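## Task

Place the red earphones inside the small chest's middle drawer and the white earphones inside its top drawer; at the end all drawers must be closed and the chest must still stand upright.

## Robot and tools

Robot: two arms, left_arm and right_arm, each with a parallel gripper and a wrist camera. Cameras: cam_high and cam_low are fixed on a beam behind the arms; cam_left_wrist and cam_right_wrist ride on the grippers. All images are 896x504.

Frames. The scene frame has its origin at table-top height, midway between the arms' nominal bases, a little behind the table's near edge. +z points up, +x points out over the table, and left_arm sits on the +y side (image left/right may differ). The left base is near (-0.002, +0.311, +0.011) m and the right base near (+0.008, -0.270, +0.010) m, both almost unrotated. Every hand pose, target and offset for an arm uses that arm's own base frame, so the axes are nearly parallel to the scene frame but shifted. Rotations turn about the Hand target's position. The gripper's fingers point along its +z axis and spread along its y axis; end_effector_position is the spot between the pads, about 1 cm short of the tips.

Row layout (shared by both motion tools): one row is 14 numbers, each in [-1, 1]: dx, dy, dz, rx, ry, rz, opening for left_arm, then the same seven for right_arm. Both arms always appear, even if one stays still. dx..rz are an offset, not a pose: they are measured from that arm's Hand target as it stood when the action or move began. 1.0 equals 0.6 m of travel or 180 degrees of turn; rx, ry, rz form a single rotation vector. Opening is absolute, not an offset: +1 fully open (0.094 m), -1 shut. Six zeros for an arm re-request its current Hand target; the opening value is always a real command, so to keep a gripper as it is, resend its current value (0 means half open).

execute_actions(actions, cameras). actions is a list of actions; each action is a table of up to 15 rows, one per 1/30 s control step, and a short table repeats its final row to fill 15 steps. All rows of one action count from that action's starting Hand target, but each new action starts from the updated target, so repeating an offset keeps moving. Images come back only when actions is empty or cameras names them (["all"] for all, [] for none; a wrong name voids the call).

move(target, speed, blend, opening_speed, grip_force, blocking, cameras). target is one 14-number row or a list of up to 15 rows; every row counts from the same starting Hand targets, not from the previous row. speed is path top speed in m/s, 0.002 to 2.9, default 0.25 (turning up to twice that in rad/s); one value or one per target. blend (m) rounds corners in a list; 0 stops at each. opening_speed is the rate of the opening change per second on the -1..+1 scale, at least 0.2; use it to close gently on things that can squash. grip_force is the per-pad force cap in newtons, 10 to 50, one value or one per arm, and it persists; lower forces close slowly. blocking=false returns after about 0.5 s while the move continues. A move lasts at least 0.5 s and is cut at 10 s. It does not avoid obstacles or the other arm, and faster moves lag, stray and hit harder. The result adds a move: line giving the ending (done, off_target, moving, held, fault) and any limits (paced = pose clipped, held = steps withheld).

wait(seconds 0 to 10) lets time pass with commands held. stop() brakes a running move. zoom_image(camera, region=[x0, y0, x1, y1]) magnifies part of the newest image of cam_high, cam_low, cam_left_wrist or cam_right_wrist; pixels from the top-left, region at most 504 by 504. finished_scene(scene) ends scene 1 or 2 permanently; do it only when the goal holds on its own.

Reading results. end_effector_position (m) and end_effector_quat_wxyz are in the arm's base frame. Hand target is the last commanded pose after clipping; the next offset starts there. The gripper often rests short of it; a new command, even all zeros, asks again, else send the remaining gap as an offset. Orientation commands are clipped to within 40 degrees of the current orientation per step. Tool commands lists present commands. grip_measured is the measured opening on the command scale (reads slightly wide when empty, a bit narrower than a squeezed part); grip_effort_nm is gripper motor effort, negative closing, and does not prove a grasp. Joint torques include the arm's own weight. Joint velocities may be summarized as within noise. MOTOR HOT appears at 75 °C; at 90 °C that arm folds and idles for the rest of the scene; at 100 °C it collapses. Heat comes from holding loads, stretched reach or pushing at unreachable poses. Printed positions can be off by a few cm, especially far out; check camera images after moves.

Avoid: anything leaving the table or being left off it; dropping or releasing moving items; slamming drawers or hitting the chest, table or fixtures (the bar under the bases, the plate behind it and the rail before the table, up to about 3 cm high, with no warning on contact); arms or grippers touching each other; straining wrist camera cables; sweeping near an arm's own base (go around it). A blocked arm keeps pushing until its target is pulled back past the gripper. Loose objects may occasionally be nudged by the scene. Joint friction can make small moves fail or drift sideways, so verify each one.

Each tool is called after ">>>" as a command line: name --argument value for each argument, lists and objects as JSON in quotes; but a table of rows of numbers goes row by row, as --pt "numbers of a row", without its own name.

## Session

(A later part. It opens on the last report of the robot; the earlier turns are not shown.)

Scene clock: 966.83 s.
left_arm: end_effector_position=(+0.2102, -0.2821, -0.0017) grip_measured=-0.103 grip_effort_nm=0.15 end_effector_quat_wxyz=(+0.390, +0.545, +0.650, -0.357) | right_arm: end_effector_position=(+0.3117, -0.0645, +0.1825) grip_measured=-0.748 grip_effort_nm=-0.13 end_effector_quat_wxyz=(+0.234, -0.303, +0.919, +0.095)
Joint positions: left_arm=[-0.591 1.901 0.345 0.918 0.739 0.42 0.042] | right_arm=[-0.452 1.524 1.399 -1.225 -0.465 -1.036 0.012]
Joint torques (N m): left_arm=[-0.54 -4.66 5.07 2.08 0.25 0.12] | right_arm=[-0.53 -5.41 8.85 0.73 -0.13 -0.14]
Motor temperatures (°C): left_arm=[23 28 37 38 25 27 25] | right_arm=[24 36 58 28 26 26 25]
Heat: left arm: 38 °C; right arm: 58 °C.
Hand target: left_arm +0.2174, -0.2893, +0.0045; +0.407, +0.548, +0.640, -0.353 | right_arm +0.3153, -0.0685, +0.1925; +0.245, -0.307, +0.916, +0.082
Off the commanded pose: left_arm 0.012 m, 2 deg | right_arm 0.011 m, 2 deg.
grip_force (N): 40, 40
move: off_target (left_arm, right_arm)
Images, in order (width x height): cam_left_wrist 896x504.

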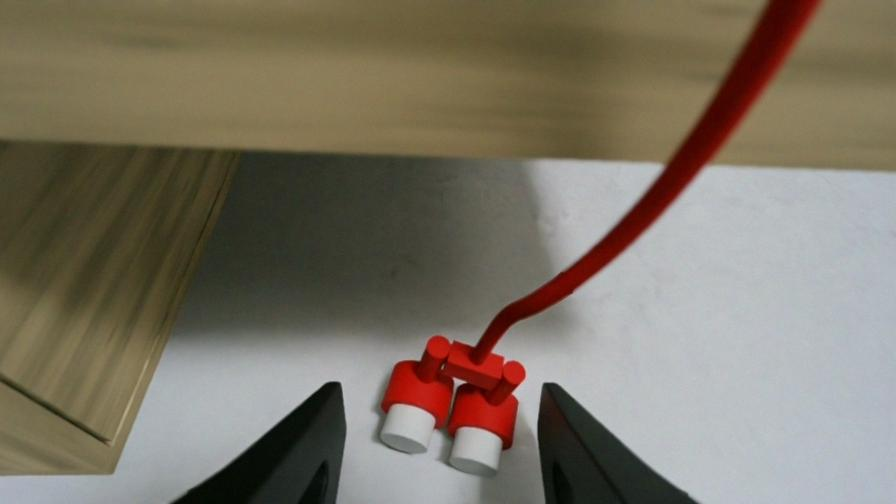

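>>> move --pt "0.0 0.0 0.0 0 0 0 -0.1 0 0 0 0 0 0 -0.75" --pt "0.0 0.0 0.0 0 0 0 -1 0 0 0 0 0 0 -0.75" --speed 0.06 --cameras '["cam_left_wrist"]'

Scene clock: 972.27 s.
left_arm: end_effector_position=(+0.2130, -0.2840, +0.0018) grip_measured=-0.983 grip_effort_nm=-0.82 end_effector_quat_wxyz=(+0.399, +0.546, +0.645, -0.356) | right_arm: end_effector_position=(+0.3117, -0.0645, +0.1825) grip_measured=-0.748 grip_effort_nm=-0.13 end_effector_quat_wxyz=(+0.234, -0.303, +0.919, +0.095)
Joint positions: left_arm=[-0.591 1.902 0.348 0.936 0.739 0.419 0.001] | right_arm=[-0.452 1.524 1.399 -1.225 -0.465 -1.036 0.012]
Joint torques (N m): left_arm=[-0.51 -4.82 4.71 1.97 0.22 0.11] | right_arm=[-0.47 -5.3 8.51 0.74 -0.07 -0.13]
Motor temperatures (°C): left_arm=[23 28 37 38 25 27 25] | right_arm=[24 36 58 28 26 26 25]
Heat: left arm: 38 °C; right arm: 58 °C.
Hand target: left_arm +0.2174, -0.2893, +0.0045; +0.407, +0.548, +0.640, -0.353 | right_arm +0.3153, -0.0685, +0.1925; +0.245, -0.307, +0.916, +0.082
Off the commanded pose: left_arm 0.007 m, 1 deg | right_arm 0.011 m, 2 deg.
grip_force (N): 40, 40
move: off_target (right_arm); target 2's new opening was sent with left_arm's hand 0.012 m and 2 deg from that target
Images, in order (width x height): cam_left_wrist 896x504.

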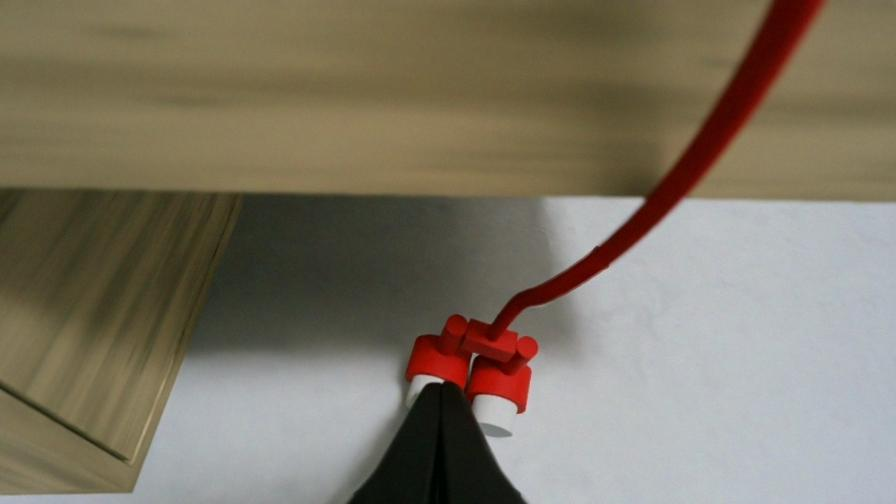

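>>> move --pt "0.0 0.0 0.005 0 0 0 -0.1 0 0 0 0 0 0 -0.75" --pt "0.0 -0.004 -0.022 0 0 0 -0.1 0 0 0 0 0 0 -0.75" --speed 0.06 --cameras '["cam_left_wrist"]'

Scene clock: 996.53 s.
left_arm: end_effector_position=(+0.2147, -0.2888, -0.0066) grip_measured=-0.103 grip_effort_nm=0.15 end_effector_quat_wxyz=(+0.406, +0.549, +0.637, -0.357) | right_arm: end_effector_position=(+0.3117, -0.0645, +0.1825) grip_measured=-0.748 grip_effort_nm=-0.13 end_effector_quat_wxyz=(+0.234, -0.303, +0.919, +0.095)
Joint positions: left_arm=[-0.6 1.986 0.358 1.033 0.738 0.417 0.042] | right_arm=[-0.452 1.524 1.399 -1.225 -0.465 -1.036 0.012]
Joint torques (N m): left_arm=[-0.43 -4.6 3.89 1.87 0.15 0.06] | right_arm=[-0.61 -5.27 8.59 0.73 -0.13 -0.14]
Motor temperatures (°C): left_arm=[23 28 36 40 25 27 26] | right_arm=[24 36 58 28 26 26 25]
Heat: left arm: 40 °C; right arm: 58 °C.
Hand target: left_arm +0.2175, -0.2918, -0.0086; +0.407, +0.548, +0.639, -0.353 | right_arm +0.3153, -0.0685, +0.1925; +0.245, -0.307, +0.916, +0.082
Off the commanded pose: left_arm 0.004 m, 1 deg | right_arm 0.011 m, 2 deg.
grip_force (N): 40, 40
move: off_target (right_arm)
Images, in order (width x height): cam_left_wrist 896x504.

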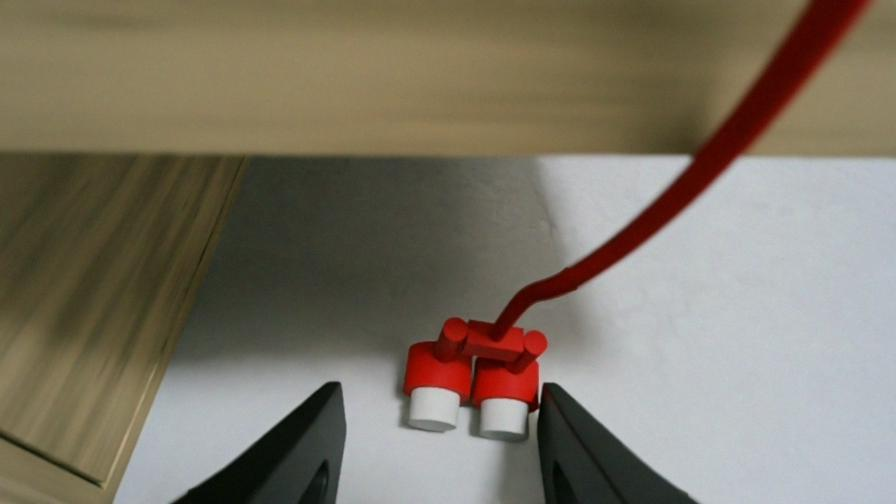

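>>> move --pt "-0.013 -0.011 -0.002 0 0 0 -0.1 0 0 0 0 0 0 -0.75" --pt "-0.013 -0.011 -0.002 0 0 0 -1 0 0 0 0 0 0 -0.75" --speed 0.06 --cameras '["cam_left_wrist"]'

Scene clock: 1005.40 s.
left_arm: end_effector_position=(+0.2114, -0.2969, -0.0068) grip_measured=-0.395 grip_effort_nm=-0.78 end_effector_quat_wxyz=(+0.409, +0.547, +0.638, -0.355) | right_arm: end_effector_position=(+0.3117, -0.0645, +0.1825) grip_measured=-0.748 grip_effort_nm=-0.13 end_effector_quat_wxyz=(+0.234, -0.303, +0.919, +0.095)
Joint positions: left_arm=[-0.64 2 0.358 1.073 0.698 0.385 0.028] | right_arm=[-0.452 1.524 1.399 -1.225 -0.465 -1.036 0.012]
Joint torques (N m): left_arm=[-0.75 -4.79 2.7 1.94 0.14 0.12] | right_arm=[-0.58 -5.15 8.72 0.73 -0.11 -0.14]
Motor temperatures (°C): left_arm=[23 28 36 40 25 27 25] | right_arm=[24 36 58 28 26 26 25]
Heat: left arm: 40 °C; right arm: 58 °C.
Hand target: left_arm +0.2097, -0.2984, -0.0098; +0.407, +0.548, +0.640, -0.353 | right_arm +0.3153, -0.0685, +0.1925; +0.245, -0.307, +0.916, +0.082
Off the commanded pose: left_arm 0.004 m, 0 deg | right_arm 0.011 m, 2 deg.
grip_force (N): 40, 40
move: off_target (right_arm)
Images, in order (width x height): cam_left_wrist 896x504.

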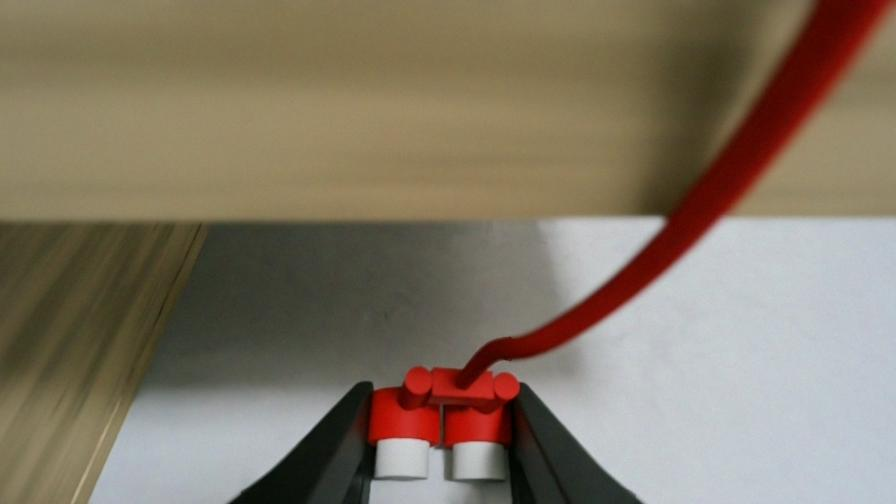

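>>> move --pt "0.0 0.104 0.02 0 0 0 -1 0 0 0 0 0 0 -0.75" --pt "0.009 0.089 0.466 0.1077 0.0161 0 -1 0 0 0 0 0 0 -0.75" --speed '[0.1, 0.2]' --blend '[0.01, 0]' --cameras '["cam_left_wrist", "cam_high"]'

Scene clock: 1024.40 s.
left_arm: end_effector_position=(+0.2147, -0.2421, +0.2607) grip_measured=-0.396 grip_effort_nm=-0.83 end_effector_quat_wxyz=(+0.283, +0.591, +0.710, -0.258) | right_arm: end_effector_position=(+0.3117, -0.0645, +0.1825) grip_measured=-0.748 grip_effort_nm=-0.13 end_effector_quat_wxyz=(+0.234, -0.303, +0.919, +0.095)
Joint positions: left_arm=[-0.545 1.31 1.383 -1.08 0.581 0.671 0.028] | right_arm=[-0.452 1.524 1.399 -1.225 -0.465 -1.036 0.012]
Joint torques (N m): left_arm=[-0.51 -3.41 9.74 1.36 0.34 0.27] | right_arm=[-0.68 -5.22 8.76 0.7 -0.11 -0.15]
Motor temperatures (°C): left_arm=[23 28 36 40 25 27 26] | right_arm=[24 36 58 28 26 26 25]
Heat: left arm: 40 °C; right arm: 58 °C.
Hand target: left_arm +0.2151, -0.2449, +0.2697; +0.293, +0.600, +0.700, -0.254 | right_arm +0.3153, -0.0685, +0.1925; +0.245, -0.307, +0.916, +0.082
Off the commanded pose: left_arm 0.010 m, 2 deg | right_arm 0.011 m, 2 deg.
grip_force (N): 40, 40
move: off_target (right_arm)
Images, in order (width x height): cam_high 896x504, cam_left_wrist 896x504.

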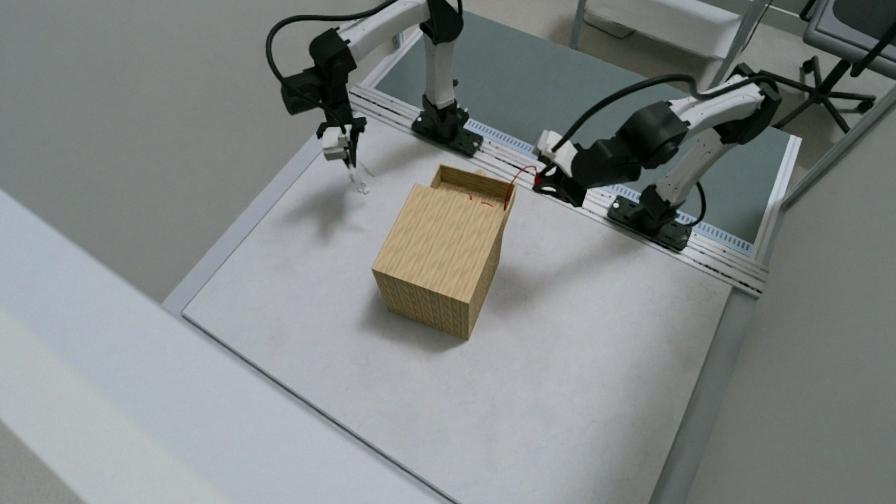

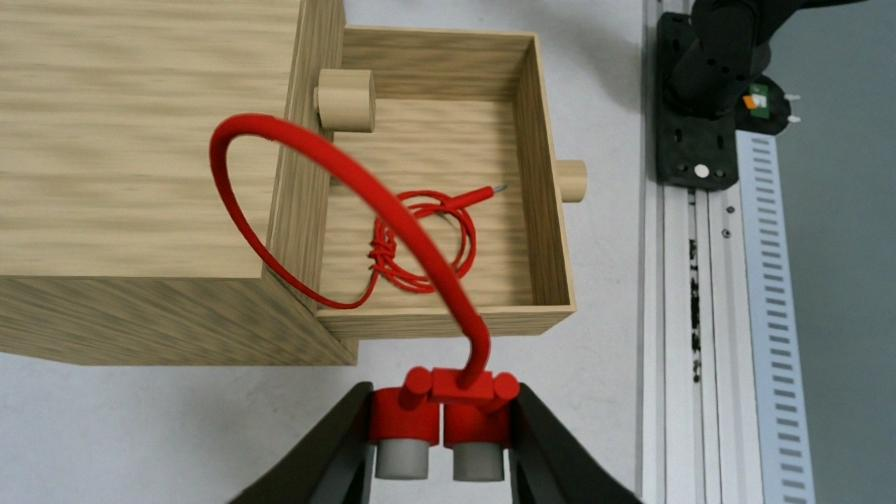

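>>> move --pt "0.0165 -0.233 0.05 0 0 0 -1 0 0 0 0 0 0 -0.75" --speed 0.15 --cameras '["cam_left_wrist", "cam_high"]'

Scene clock: 1060.70 s.
left_arm: end_effector_position=(+0.2239, -0.3802, +0.2895) grip_measured=-0.396 grip_effort_nm=-0.83 end_effector_quat_wxyz=(+0.281, +0.601, +0.705, -0.253) | right_arm: end_effector_position=(+0.3117, -0.0645, +0.1825) grip_measured=-0.748 grip_effort_nm=-0.13 end_effector_quat_wxyz=(+0.234, -0.303, +0.919, +0.095)
Joint positions: left_arm=[-0.895 1.69 1.836 -1.02 0.37 0.381 0.028] | right_arm=[-0.452 1.524 1.399 -1.225 -0.465 -1.036 0.012]
Joint torques (N m): left_arm=[-0.36 -6.06 10.03 1.69 0.21 0.07] | right_arm=[-0.58 -5.31 8.73 0.73 -0.08 -0.12]
Motor temperatures (°C): left_arm=[23 27 42 38 25 27 26] | right_arm=[24 36 59 28 26 26 25]
Heat: left arm: 42 °C; right arm: 59 °C.
Hand target: left_arm +0.2249, -0.3847, +0.2997; +0.293, +0.600, +0.700, -0.254 | right_arm +0.3153, -0.0685, +0.1925; +0.245, -0.307, +0.916, +0.082
Off the commanded pose: left_arm 0.011 m, 2 deg | right_arm 0.011 m, 2 deg.
grip_force (N): 40, 40
move: off_target (left_arm, right_arm)
Images, in order (width x height): cam_high 896x504, cam_left_wrist 896x504.

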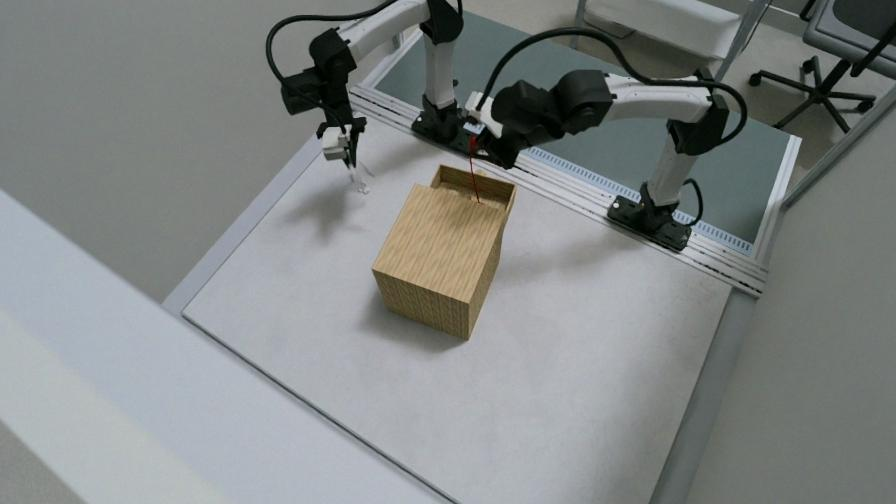

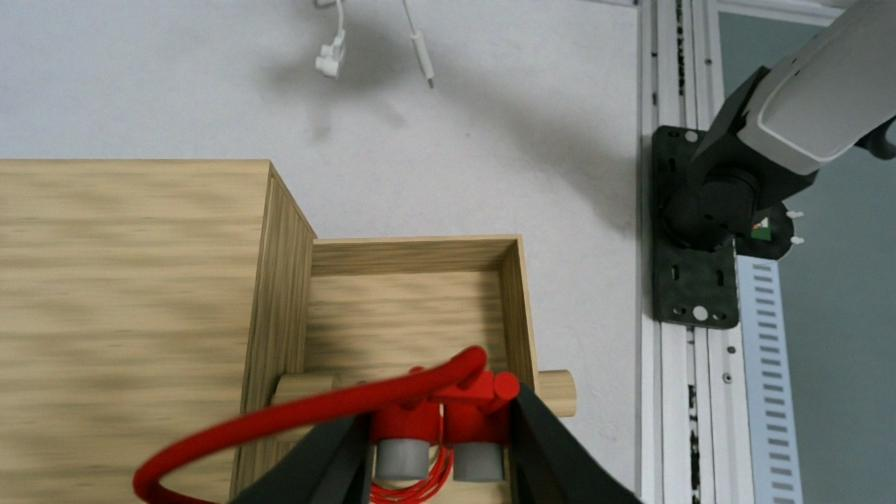

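>>> move --pt "-0.0023 0.0228 -0.3162 0.0869 0.0 -0.0868 -1 0 0 0 0 0 0 -0.75" --pt "-0.0023 0.0228 -0.3162 0.0869 0.0 -0.0868 -0.15 0 0 0 0 0 0 -0.75" --speed 0.12 --cameras '["cam_left_wrist", "cam_high"]'

Scene clock: 1070.87 s.
left_arm: end_effector_position=(+0.2189, -0.3681, +0.1100) grip_measured=-0.153 grip_effort_nm=0.15 end_effector_quat_wxyz=(+0.159, +0.721, +0.646, -0.195) | right_arm: end_effector_position=(+0.3117, -0.0645, +0.1825) grip_measured=-0.748 grip_effort_nm=-0.12 end_effector_quat_wxyz=(+0.234, -0.303, +0.919, +0.095)
Joint positions: left_arm=[-0.886 1.845 1.46 -0.829 0.372 0.727 0.04] | right_arm=[-0.452 1.524 1.399 -1.225 -0.465 -1.036 0.012]
Joint torques (N m): left_arm=[0.76 -7.66 6.63 1.4 0.3 0.26] | right_arm=[-0.54 -5.24 8.8 0.71 -0.1 -0.11]
Motor temperatures (°C): left_arm=[23 28 42 38 25 27 26] | right_arm=[24 36 59 28 26 26 25]
Heat: left arm: 42 °C; right arm: 59 °C.
Hand target: left_arm +0.2237, -0.3711, +0.1101; +0.172, +0.723, +0.640, -0.194 | right_arm +0.3153, -0.0685, +0.1925; +0.245, -0.307, +0.916, +0.082
Off the commanded pose: left_arm 0.006 m, 2 deg | right_arm 0.011 m, 2 deg.
grip_force (N): 40, 40
move: off_target (right_arm)
Images, in order (width x height): cam_high 896x504, cam_left_wrist 896x504.

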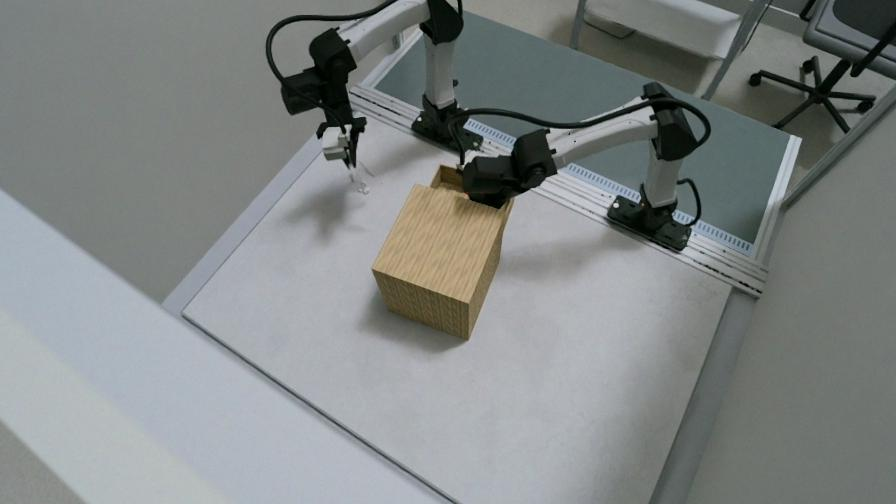

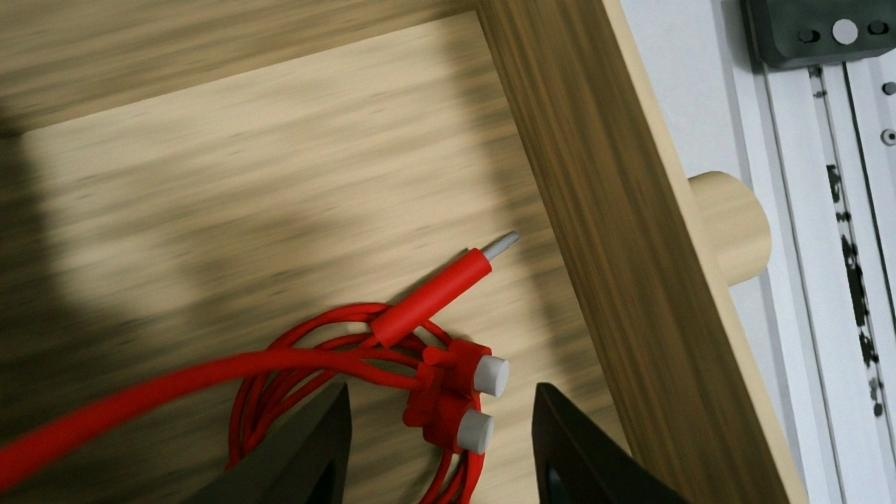

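>>> move --target '[0.0, 0.02, 0.22, 0, 0, 0, -0.15, 0, 0, 0, 0, 0, 0, -0.75]' --speed 0.15 --cameras '["cam_left_wrist", "cam_high"]'

Scene clock: 1076.60 s.
left_arm: end_effector_position=(+0.2218, -0.3583, +0.2359) grip_measured=-0.153 grip_effort_nm=0.15 end_effector_quat_wxyz=(+0.165, +0.721, +0.645, -0.193) | right_arm: end_effector_position=(+0.3117, -0.0645, +0.1825) grip_measured=-0.748 grip_effort_nm=-0.12 end_effector_quat_wxyz=(+0.234, -0.303, +0.919, +0.095)
Joint positions: left_arm=[-0.865 1.872 2.001 -1.34 0.373 0.748 0.04] | right_arm=[-0.452 1.524 1.399 -1.225 -0.465 -1.036 0.012]
Joint torques (N m): left_arm=[0.68 -7.24 8.8 1.04 0.38 0.25] | right_arm=[-0.66 -5.27 8.64 0.74 -0.1 -0.13]
Motor temperatures (°C): left_arm=[23 29 41 37 25 27 26] | right_arm=[24 36 59 28 26 26 25]
Heat: left arm: 41 °C; right arm: 59 °C.
Hand target: left_arm +0.2237, -0.3591, +0.2419; +0.171, +0.723, +0.640, -0.194 | right_arm +0.3153, -0.0685, +0.1925; +0.245, -0.307, +0.916, +0.082
Off the commanded pose: left_arm 0.007 m, 1 deg | right_arm 0.011 m, 2 deg.
grip_force (N): 40, 40
move: off_target (right_arm)
Images, in order (width x height): cam_high 896x504, cam_left_wrist 896x504.

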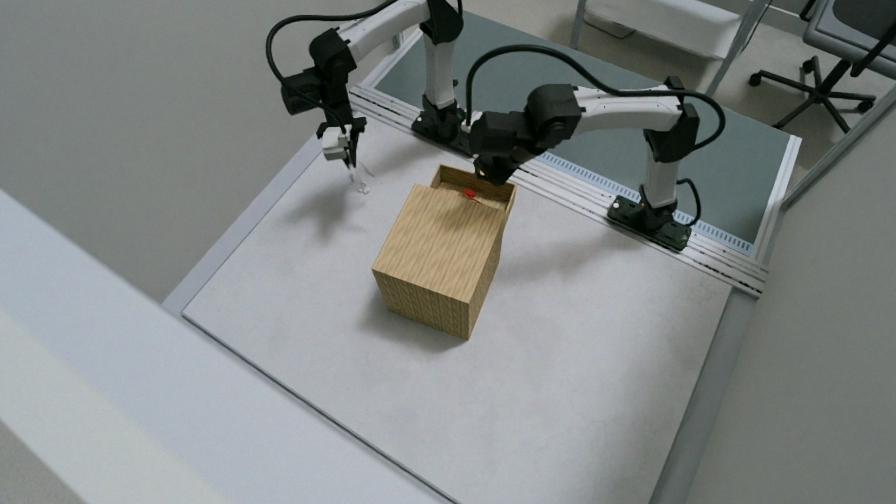

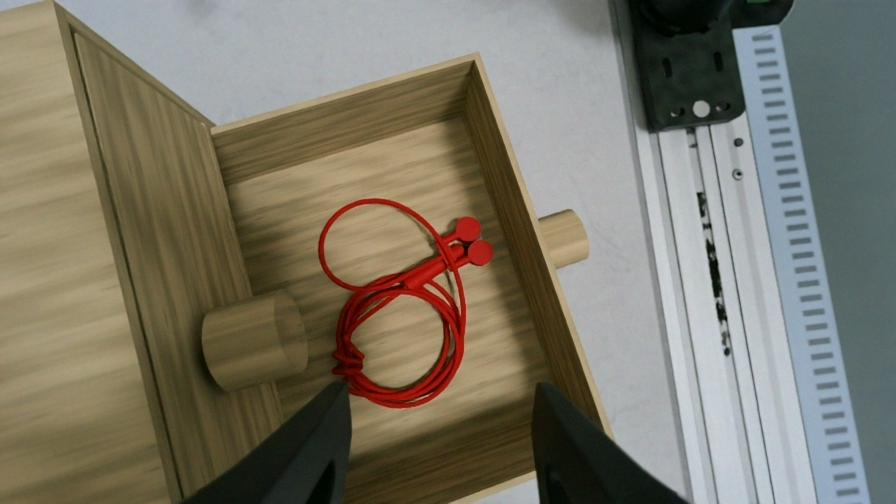

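>>> move --pt "-0.156 0.132 0.0135 -0.0405 -0.2188 -0.0448 0.2 0 0 0 0 0 0 -0.75" --pt "-0.181 0.025 -0.2065 -0.081 -0.4376 -0.0895 0.2 0 0 0 0 0 0 -0.75" --speed 0.3 --blend '[0.04, 0]' --cameras '["cam_left_wrist"]'

Scene clock: 1108.63 s.
left_arm: end_effector_position=(+0.1150, -0.3435, +0.1158) grip_measured=+0.197 grip_effort_nm=0.15 end_effector_quat_wxyz=(+0.584, +0.738, +0.259, +0.216) | right_arm: end_effector_position=(+0.3117, -0.0645, +0.1825) grip_measured=-0.748 grip_effort_nm=-0.13 end_effector_quat_wxyz=(+0.234, -0.303, +0.919, +0.095)
Joint positions: left_arm=[-1.539 1.452 0.294 0.876 -0.641 1.416 0.056] | right_arm=[-0.452 1.524 1.399 -1.225 -0.465 -1.036 0.012]
Joint torques (N m): left_arm=[0.54 -3.25 5 2.43 0.04 0.04] | right_arm=[-0.68 -5.31 8.62 0.7 -0.1 -0.11]
Motor temperatures (°C): left_arm=[23 30 41 36 25 27 25] | right_arm=[24 36 59 28 26 26 25]
Heat: left arm: 41 °C; right arm: 59 °C.
Hand target: left_arm +0.1151, -0.3441, +0.1181; +0.593, +0.732, +0.260, +0.213 | right_arm +0.3153, -0.0685, +0.1925; +0.245, -0.307, +0.916, +0.082
Off the commanded pose: left_arm 0.002 m, 1 deg | right_arm 0.011 m, 2 deg.
grip_force (N): 40, 40
move: off_target (right_arm)
Images, in order (width x height): cam_left_wrist 896x504.

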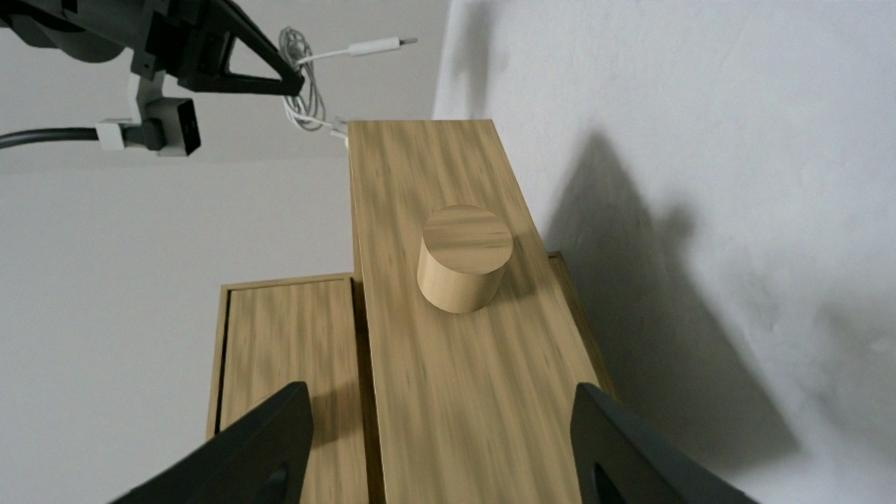

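>>> move --pt "0.0617 -0.0808 -0.0242 0 0 0 0.2 0 0 0 0 0 0 -0.75" --pt "0.0617 -0.0808 -0.0242 0 0 0 -0.7 0 0 0 0 0 0 -0.75" --speed 0.12 --cameras '["cam_left_wrist"]'

Scene clock: 1123.60 s.
left_arm: end_effector_position=(+0.1513, -0.3838, +0.0968) grip_measured=-0.466 grip_effort_nm=-0.81 end_effector_quat_wxyz=(+0.581, +0.739, +0.261, +0.221) | right_arm: end_effector_position=(+0.3117, -0.0645, +0.1825) grip_measured=-0.748 grip_effort_nm=-0.13 end_effector_quat_wxyz=(+0.234, -0.303, +0.919, +0.095)
Joint positions: left_arm=[-1.408 1.726 0.437 1.024 -0.524 1.459 0.025] | right_arm=[-0.452 1.524 1.399 -1.225 -0.465 -1.036 0.012]
Joint torques (N m): left_arm=[0.75 -4.64 7.42 2.26 0.19 0.05] | right_arm=[-0.42 -5.34 8.62 0.72 -0.13 -0.13]
Motor temperatures (°C): left_arm=[23 29 40 40 25 27 25] | right_arm=[24 36 59 28 26 26 25]
Heat: left arm: 40 °C; right arm: 59 °C.
Hand target: left_arm +0.1521, -0.3926, +0.1037; +0.593, +0.732, +0.260, +0.212 | right_arm +0.3153, -0.0685, +0.1925; +0.245, -0.307, +0.916, +0.082
Off the commanded pose: left_arm 0.011 m, 2 deg | right_arm 0.011 m, 2 deg.
grip_force (N): 40, 40
move: off_target (left_arm, right_arm); target 2's new opening was sent with left_arm's hand 0.018 m and 3 deg from that target
Images, in order (width x height): cam_left_wrist 896x504.

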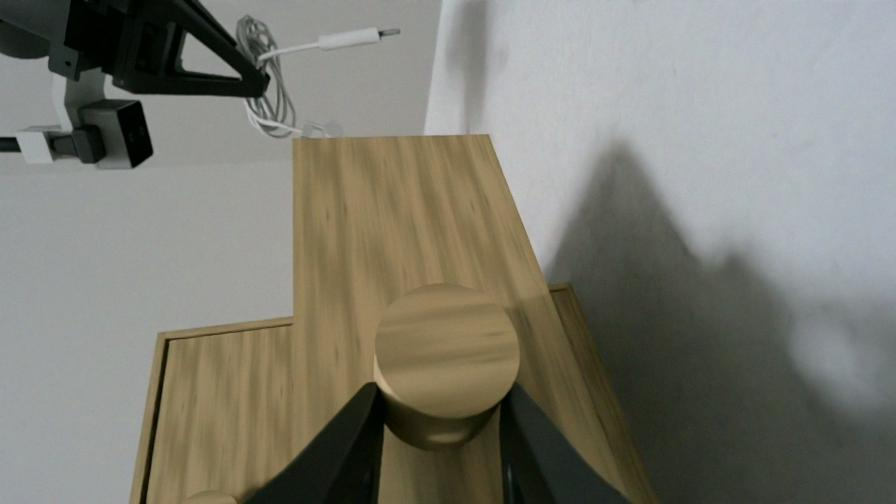

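>>> move --pt "0.157 0.0218 0.0 0 0 0 -0.7 0 0 0 0 0 0 -0.75" --pt "0.2063 0.0287 0.0 0 0 0 -0.7 0 0 0 0 0 0 -0.75" --speed '[0.1, 0.035]' --blend '[0.01, 0]' --cameras '["cam_left_wrist", "cam_high"]'

Scene clock: 1128.97 s.
left_arm: end_effector_position=(+0.2713, -0.3699, +0.1033) grip_measured=-0.472 grip_effort_nm=-0.83 end_effector_quat_wxyz=(+0.593, +0.730, +0.264, +0.214) | right_arm: end_effector_position=(+0.3117, -0.0645, +0.1825) grip_measured=-0.748 grip_effort_nm=-0.13 end_effector_quat_wxyz=(+0.234, -0.303, +0.919, +0.095)
Joint positions: left_arm=[-0.973 1.819 0.557 1.055 -0.094 1.55 0.025] | right_arm=[-0.452 1.524 1.399 -1.225 -0.465 -1.036 0.012]
Joint torques (N m): left_arm=[0.98 -5.01 7.9 2.05 0.22 0.16] | right_arm=[-0.53 -5.15 8.42 0.74 -0.12 -0.12]
Motor temperatures (°C): left_arm=[23 29 40 40 25 27 25] | right_arm=[24 36 59 28 26 26 25]
Heat: left arm: 40 °C; right arm: 59 °C.
Hand target: left_arm +0.2759, -0.3754, +0.1035; +0.593, +0.732, +0.260, +0.212 | right_arm +0.3153, -0.0685, +0.1925; +0.245, -0.307, +0.916, +0.082
Off the commanded pose: left_arm 0.007 m, 1 deg | right_arm 0.011 m, 2 deg.
grip_force (N): 40, 40
move: off_target (right_arm)
Images, in order (width x height): cam_high 896x504, cam_left_wrist 896x504.

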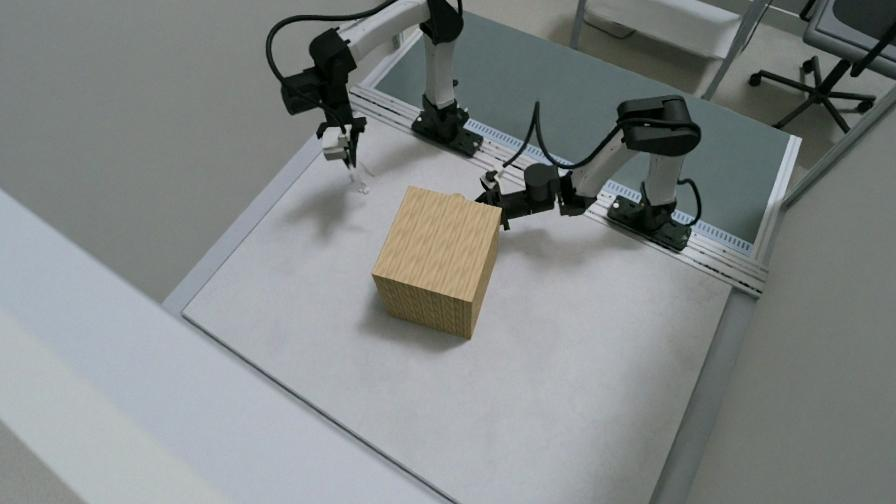

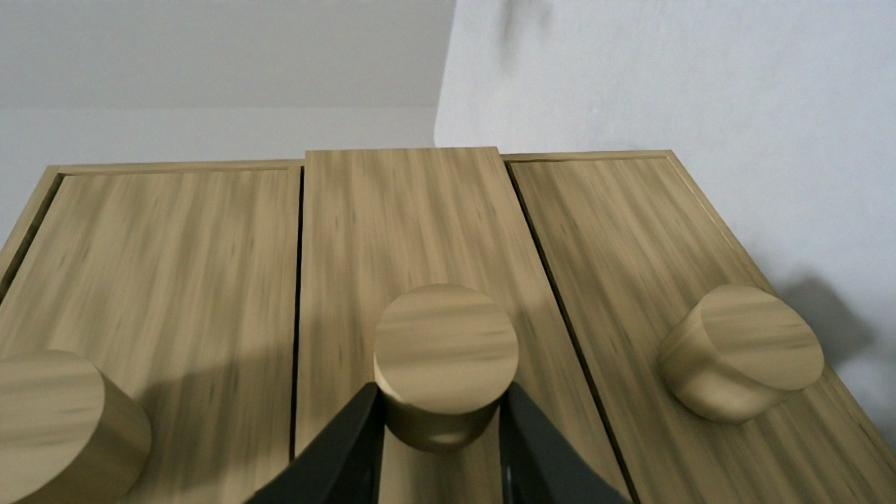

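>>> move --target '[0.033, 0.0046, 0.0, 0, 0, 0, -0.7, 0, 0, 0, 0, 0, 0, -0.75]' --speed 0.03 --cameras '["cam_left_wrist"]'

Scene clock: 1134.43 s.
left_arm: end_effector_position=(+0.2856, -0.3703, +0.1035) grip_measured=-0.472 grip_effort_nm=-0.83 end_effector_quat_wxyz=(+0.597, +0.731, +0.257, +0.205) | right_arm: end_effector_position=(+0.3117, -0.0645, +0.1825) grip_measured=-0.748 grip_effort_nm=-0.13 end_effector_quat_wxyz=(+0.234, -0.303, +0.919, +0.095)
Joint positions: left_arm=[-0.921 1.844 0.591 1.049 -0.019 1.56 0.025] | right_arm=[-0.452 1.524 1.399 -1.225 -0.465 -1.036 0.012]
Joint torques (N m): left_arm=[1.48 -5.2 8.44 2 0.04 0.16] | right_arm=[-0.7 -5.33 8.76 0.73 -0.13 -0.17]
Motor temperatures (°C): left_arm=[23 29 40 41 25 27 26] | right_arm=[24 36 59 28 26 26 25]
Heat: left arm: 41 °C; right arm: 59 °C.
Hand target: left_arm +0.2957, -0.3726, +0.1036; +0.593, +0.732, +0.260, +0.213 | right_arm +0.3153, -0.0685, +0.1925; +0.245, -0.307, +0.916, +0.082
Off the commanded pose: left_arm 0.010 m, 1 deg | right_arm 0.011 m, 2 deg.
grip_force (N): 40, 40
move: off_target (right_arm)
Images, in order (width x height): cam_left_wrist 896x504.

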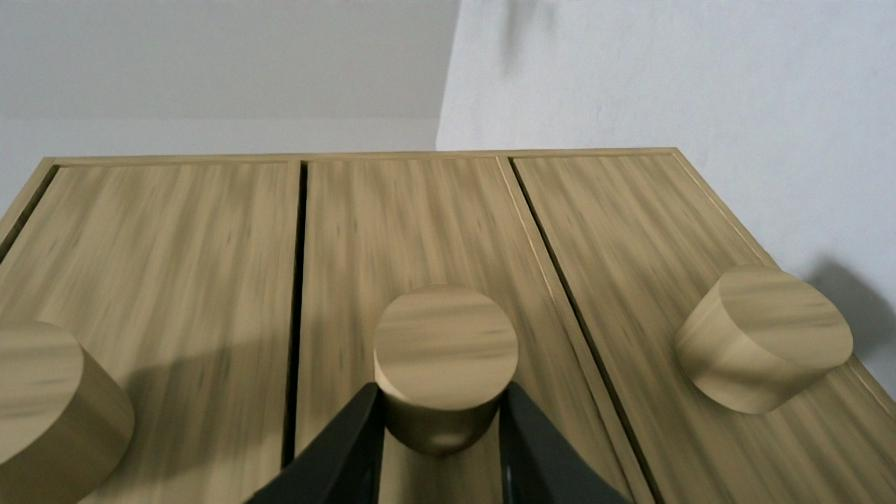

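>>> move --pt "-0.0155 0.0 0.0 0 0 0 0.2 0 0 0 0 0 0 -0.75" --pt "-0.0725 0.0688 0.0205 0 0 0 0.2 0 0 0 0 0 0 -0.75" --pt "-0.0725 0.0688 0.1505 0 0 0 0.2 0 0 0 0 0 0 -0.75" --speed 0.15 --blend '[0, 0.015, 0]' --cameras '["cam_left_wrist", "cam_right_wrist"]'

Scene clock: 1150.03 s.
left_arm: end_effector_position=(+0.2525, -0.3253, +0.1775) grip_measured=+0.197 grip_effort_nm=0.15 end_effector_quat_wxyz=(+0.577, +0.743, +0.262, +0.215) | right_arm: end_effector_position=(+0.3117, -0.0645, +0.1825) grip_measured=-0.748 grip_effort_nm=-0.13 end_effector_quat_wxyz=(+0.234, -0.303, +0.919, +0.095)
Joint positions: left_arm=[-0.936 1.328 0.536 0.547 -0.059 1.574 0.056] | right_arm=[-0.452 1.524 1.399 -1.225 -0.465 -1.036 0.012]
Joint torques (N m): left_arm=[-0.49 -4.77 9.88 2.16 0.09 -0.07] | right_arm=[-0.47 -5.33 8.59 0.68 -0.1 -0.11]
Motor temperatures (°C): left_arm=[23 29 40 42 25 27 26] | right_arm=[24 36 59 28 26 26 25]
Heat: left arm: 42 °C; right arm: 59 °C.
Hand target: left_arm +0.2522, -0.3313, +0.1939; +0.593, +0.732, +0.260, +0.213 | right_arm +0.3153, -0.0685, +0.1925; +0.245, -0.307, +0.916, +0.082
Off the commanded pose: left_arm 0.018 m, 2 deg | right_arm 0.011 m, 2 deg.
grip_force (N): 40, 40
move: off_target (left_arm, right_arm)
Images, in order (width x height): cam_left_wrist 896x504, cam_right_wrist 896x504.

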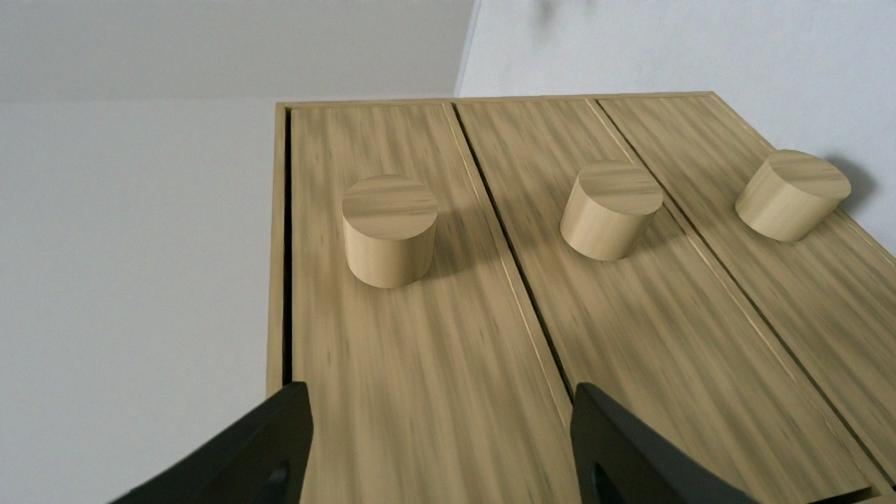

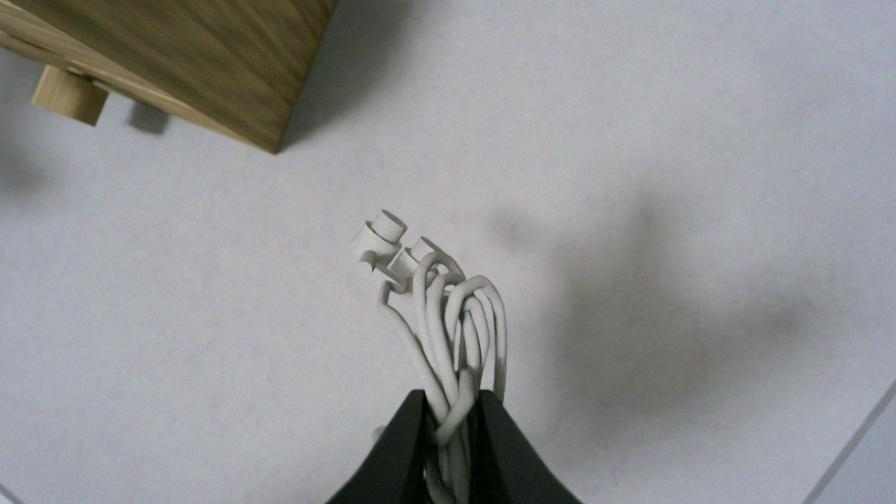

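>>> move --pt "0.0458 -0.0828 0.0055 0 0 0 0.2 0 0 0 0 0 0 -0.75" --pt "0.0458 -0.0828 0.0055 0 0 0 -0.7 0 0 0 0 0 0 -0.75" --speed 0.12 --cameras '["cam_left_wrist"]'

Scene clock: 1167.83 s.
left_arm: end_effector_position=(+0.2788, -0.3707, +0.1813) grip_measured=-0.696 grip_effort_nm=-0.18 end_effector_quat_wxyz=(+0.574, +0.745, +0.264, +0.217) | right_arm: end_effector_position=(+0.3117, -0.0645, +0.1825) grip_measured=-0.748 grip_effort_nm=-0.13 end_effector_quat_wxyz=(+0.234, -0.303, +0.919, +0.095)
Joint positions: left_arm=[-0.958 1.535 0.733 0.551 -0.086 1.569 0.014] | right_arm=[-0.452 1.524 1.399 -1.225 -0.465 -1.036 0.012]
Joint torques (N m): left_arm=[-0.51 -4.92 10.28 2.37 0.13 -0.07] | right_arm=[-0.61 -5.14 8.66 0.74 -0.11 -0.13]
Motor temperatures (°C): left_arm=[23 29 43 42 25 28 25] | right_arm=[24 36 59 27 26 26 25]
Heat: left arm: 43 °C; right arm: 59 °C.
Hand target: left_arm +0.2797, -0.3811, +0.1972; +0.593, +0.732, +0.260, +0.212 | right_arm +0.3153, -0.0685, +0.1925; +0.245, -0.307, +0.916, +0.082
Off the commanded pose: left_arm 0.019 m, 3 deg | right_arm 0.011 m, 2 deg.
grip_force (N): 40, 40
move: off_target (left_arm, right_arm); target 2's new opening was sent with left_arm's hand 0.020 m and 3 deg from that target
Images, in order (width x height): cam_left_wrist 896x504.

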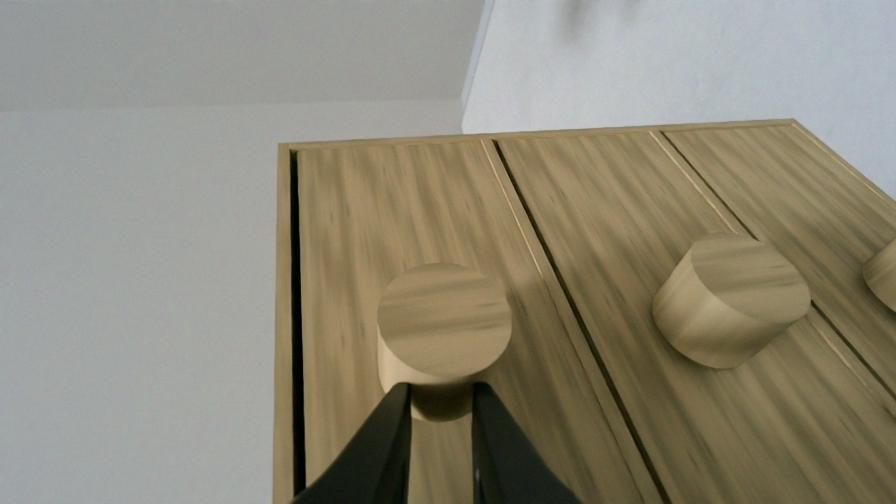

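>>> move --pt "0.0 0.0 0.0 0 0 0 0.2 0 0 0 0 0 0 -0.75" --pt "0.006 -0.0145 -0.003 0 0 0 0.2 0 0 0 0 0 0 -0.75" --pt "0.006 -0.0145 -0.003 0 0 0 -0.7 0 0 0 0 0 0 -0.75" --speed 0.1 --cameras '["cam_left_wrist"]'

Scene clock: 1178.90 s.
left_arm: end_effector_position=(+0.2820, -0.3798, +0.1795) grip_measured=-0.427 grip_effort_nm=-0.81 end_effector_quat_wxyz=(+0.574, +0.746, +0.262, +0.215) | right_arm: end_effector_position=(+0.3117, -0.0645, +0.1825) grip_measured=-0.748 grip_effort_nm=-0.13 end_effector_quat_wxyz=(+0.234, -0.303, +0.919, +0.095)
Joint positions: left_arm=[-0.964 1.574 0.765 0.556 -0.087 1.568 0.027] | right_arm=[-0.452 1.524 1.399 -1.225 -0.465 -1.036 0.012]
Joint torques (N m): left_arm=[-0.59 -5.22 10.19 2.38 0.1 -0.07] | right_arm=[-0.57 -5.35 8.79 0.69 -0.16 -0.13]
Motor temperatures (°C): left_arm=[23 29 44 44 25 28 25] | right_arm=[24 36 59 27 26 26 25]
Heat: left arm: 44 °C; right arm: 59 °C.
Hand target: left_arm +0.2833, -0.3898, +0.1954; +0.593, +0.732, +0.260, +0.213 | right_arm +0.3153, -0.0685, +0.1925; +0.245, -0.307, +0.916, +0.082
Off the commanded pose: left_arm 0.019 m, 3 deg | right_arm 0.011 m, 2 deg.
grip_force (N): 40, 40
move: off_target (left_arm, right_arm); target 3's new opening was sent with left_arm's hand 0.021 m and 3 deg from that target
Images, in order (width x height): cam_left_wrist 896x504.

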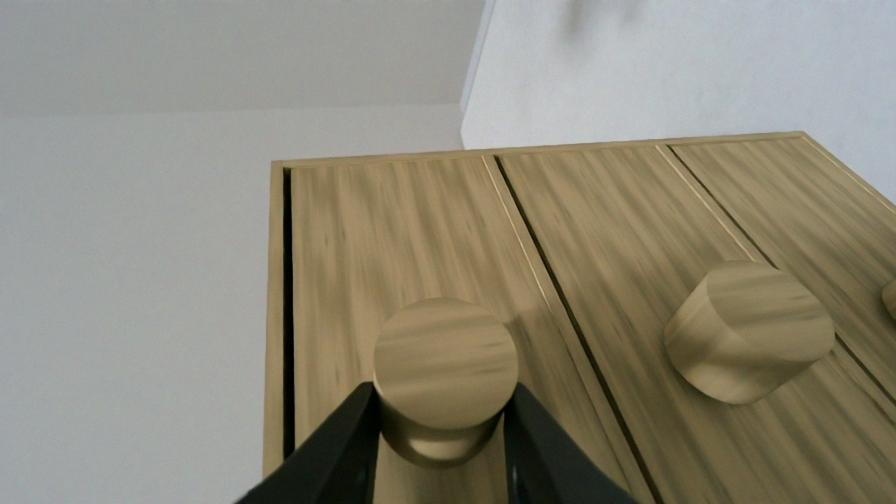

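>>> move --pt "-0.165 -0.0229 0.0 0 0 0 -0.7 0 0 0 0 0 0 -0.75" --pt "-0.198 -0.0275 0.0 0 0 0 -0.7 0 0 0 0 0 0 -0.75" --speed '[0.1, 0.04]' --blend '[0.01, 0]' --cameras '["cam_left_wrist", "cam_high"]'

Scene clock: 1202.20 s.
left_arm: end_effector_position=(+0.1676, -0.4064, +0.1779) grip_measured=-0.430 grip_effort_nm=-0.83 end_effector_quat_wxyz=(+0.570, +0.750, +0.256, +0.218) | right_arm: end_effector_position=(+0.3117, -0.0645, +0.1825) grip_measured=-0.748 grip_effort_nm=-0.12 end_effector_quat_wxyz=(+0.234, -0.303, +0.919, +0.095)
Joint positions: left_arm=[-1.357 1.489 0.691 0.509 -0.462 1.475 0.027] | right_arm=[-0.452 1.524 1.399 -1.225 -0.465 -1.036 0.012]
Joint torques (N m): left_arm=[-0.47 -7.53 7.13 2.41 -0.08 -0.01] | right_arm=[-0.43 -5.26 8.61 0.7 -0.12 -0.08]
Motor temperatures (°C): left_arm=[23 29 44 48 25 28 26] | right_arm=[24 36 59 27 26 26 25]
Heat: left arm: 48 °C; right arm: 59 °C.
Hand target: left_arm +0.1645, -0.4062, +0.1953; +0.593, +0.732, +0.260, +0.213 | right_arm +0.3153, -0.0685, +0.1925; +0.245, -0.307, +0.916, +0.082
Off the commanded pose: left_arm 0.018 m, 3 deg | right_arm 0.011 m, 2 deg.
grip_force (N): 40, 40
move: off_target (left_arm, right_arm)
Images, in order (width x height): cam_high 896x504, cam_left_wrist 896x504.

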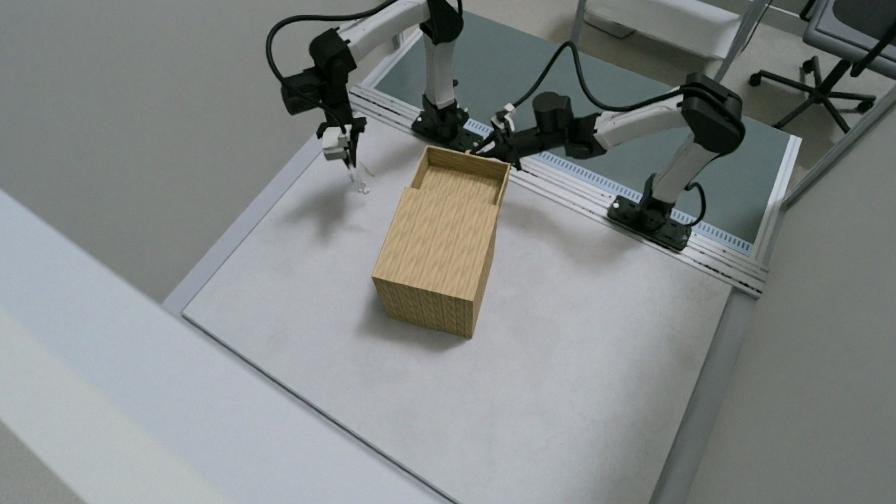

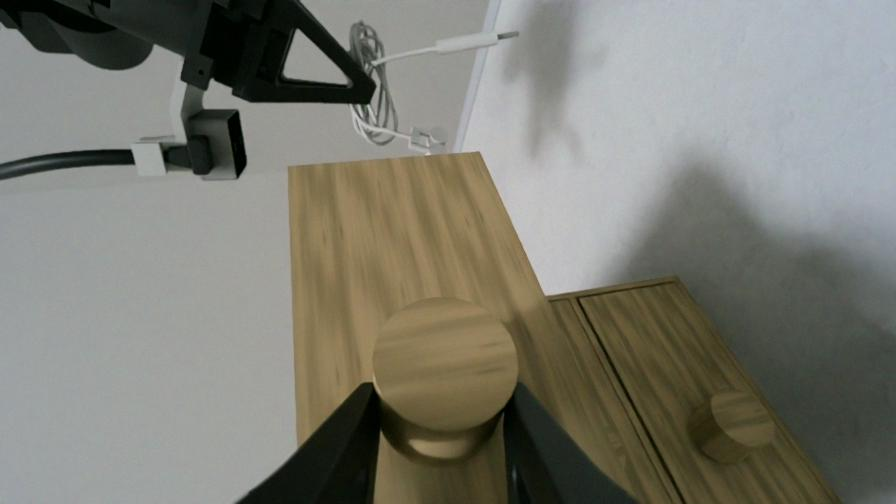

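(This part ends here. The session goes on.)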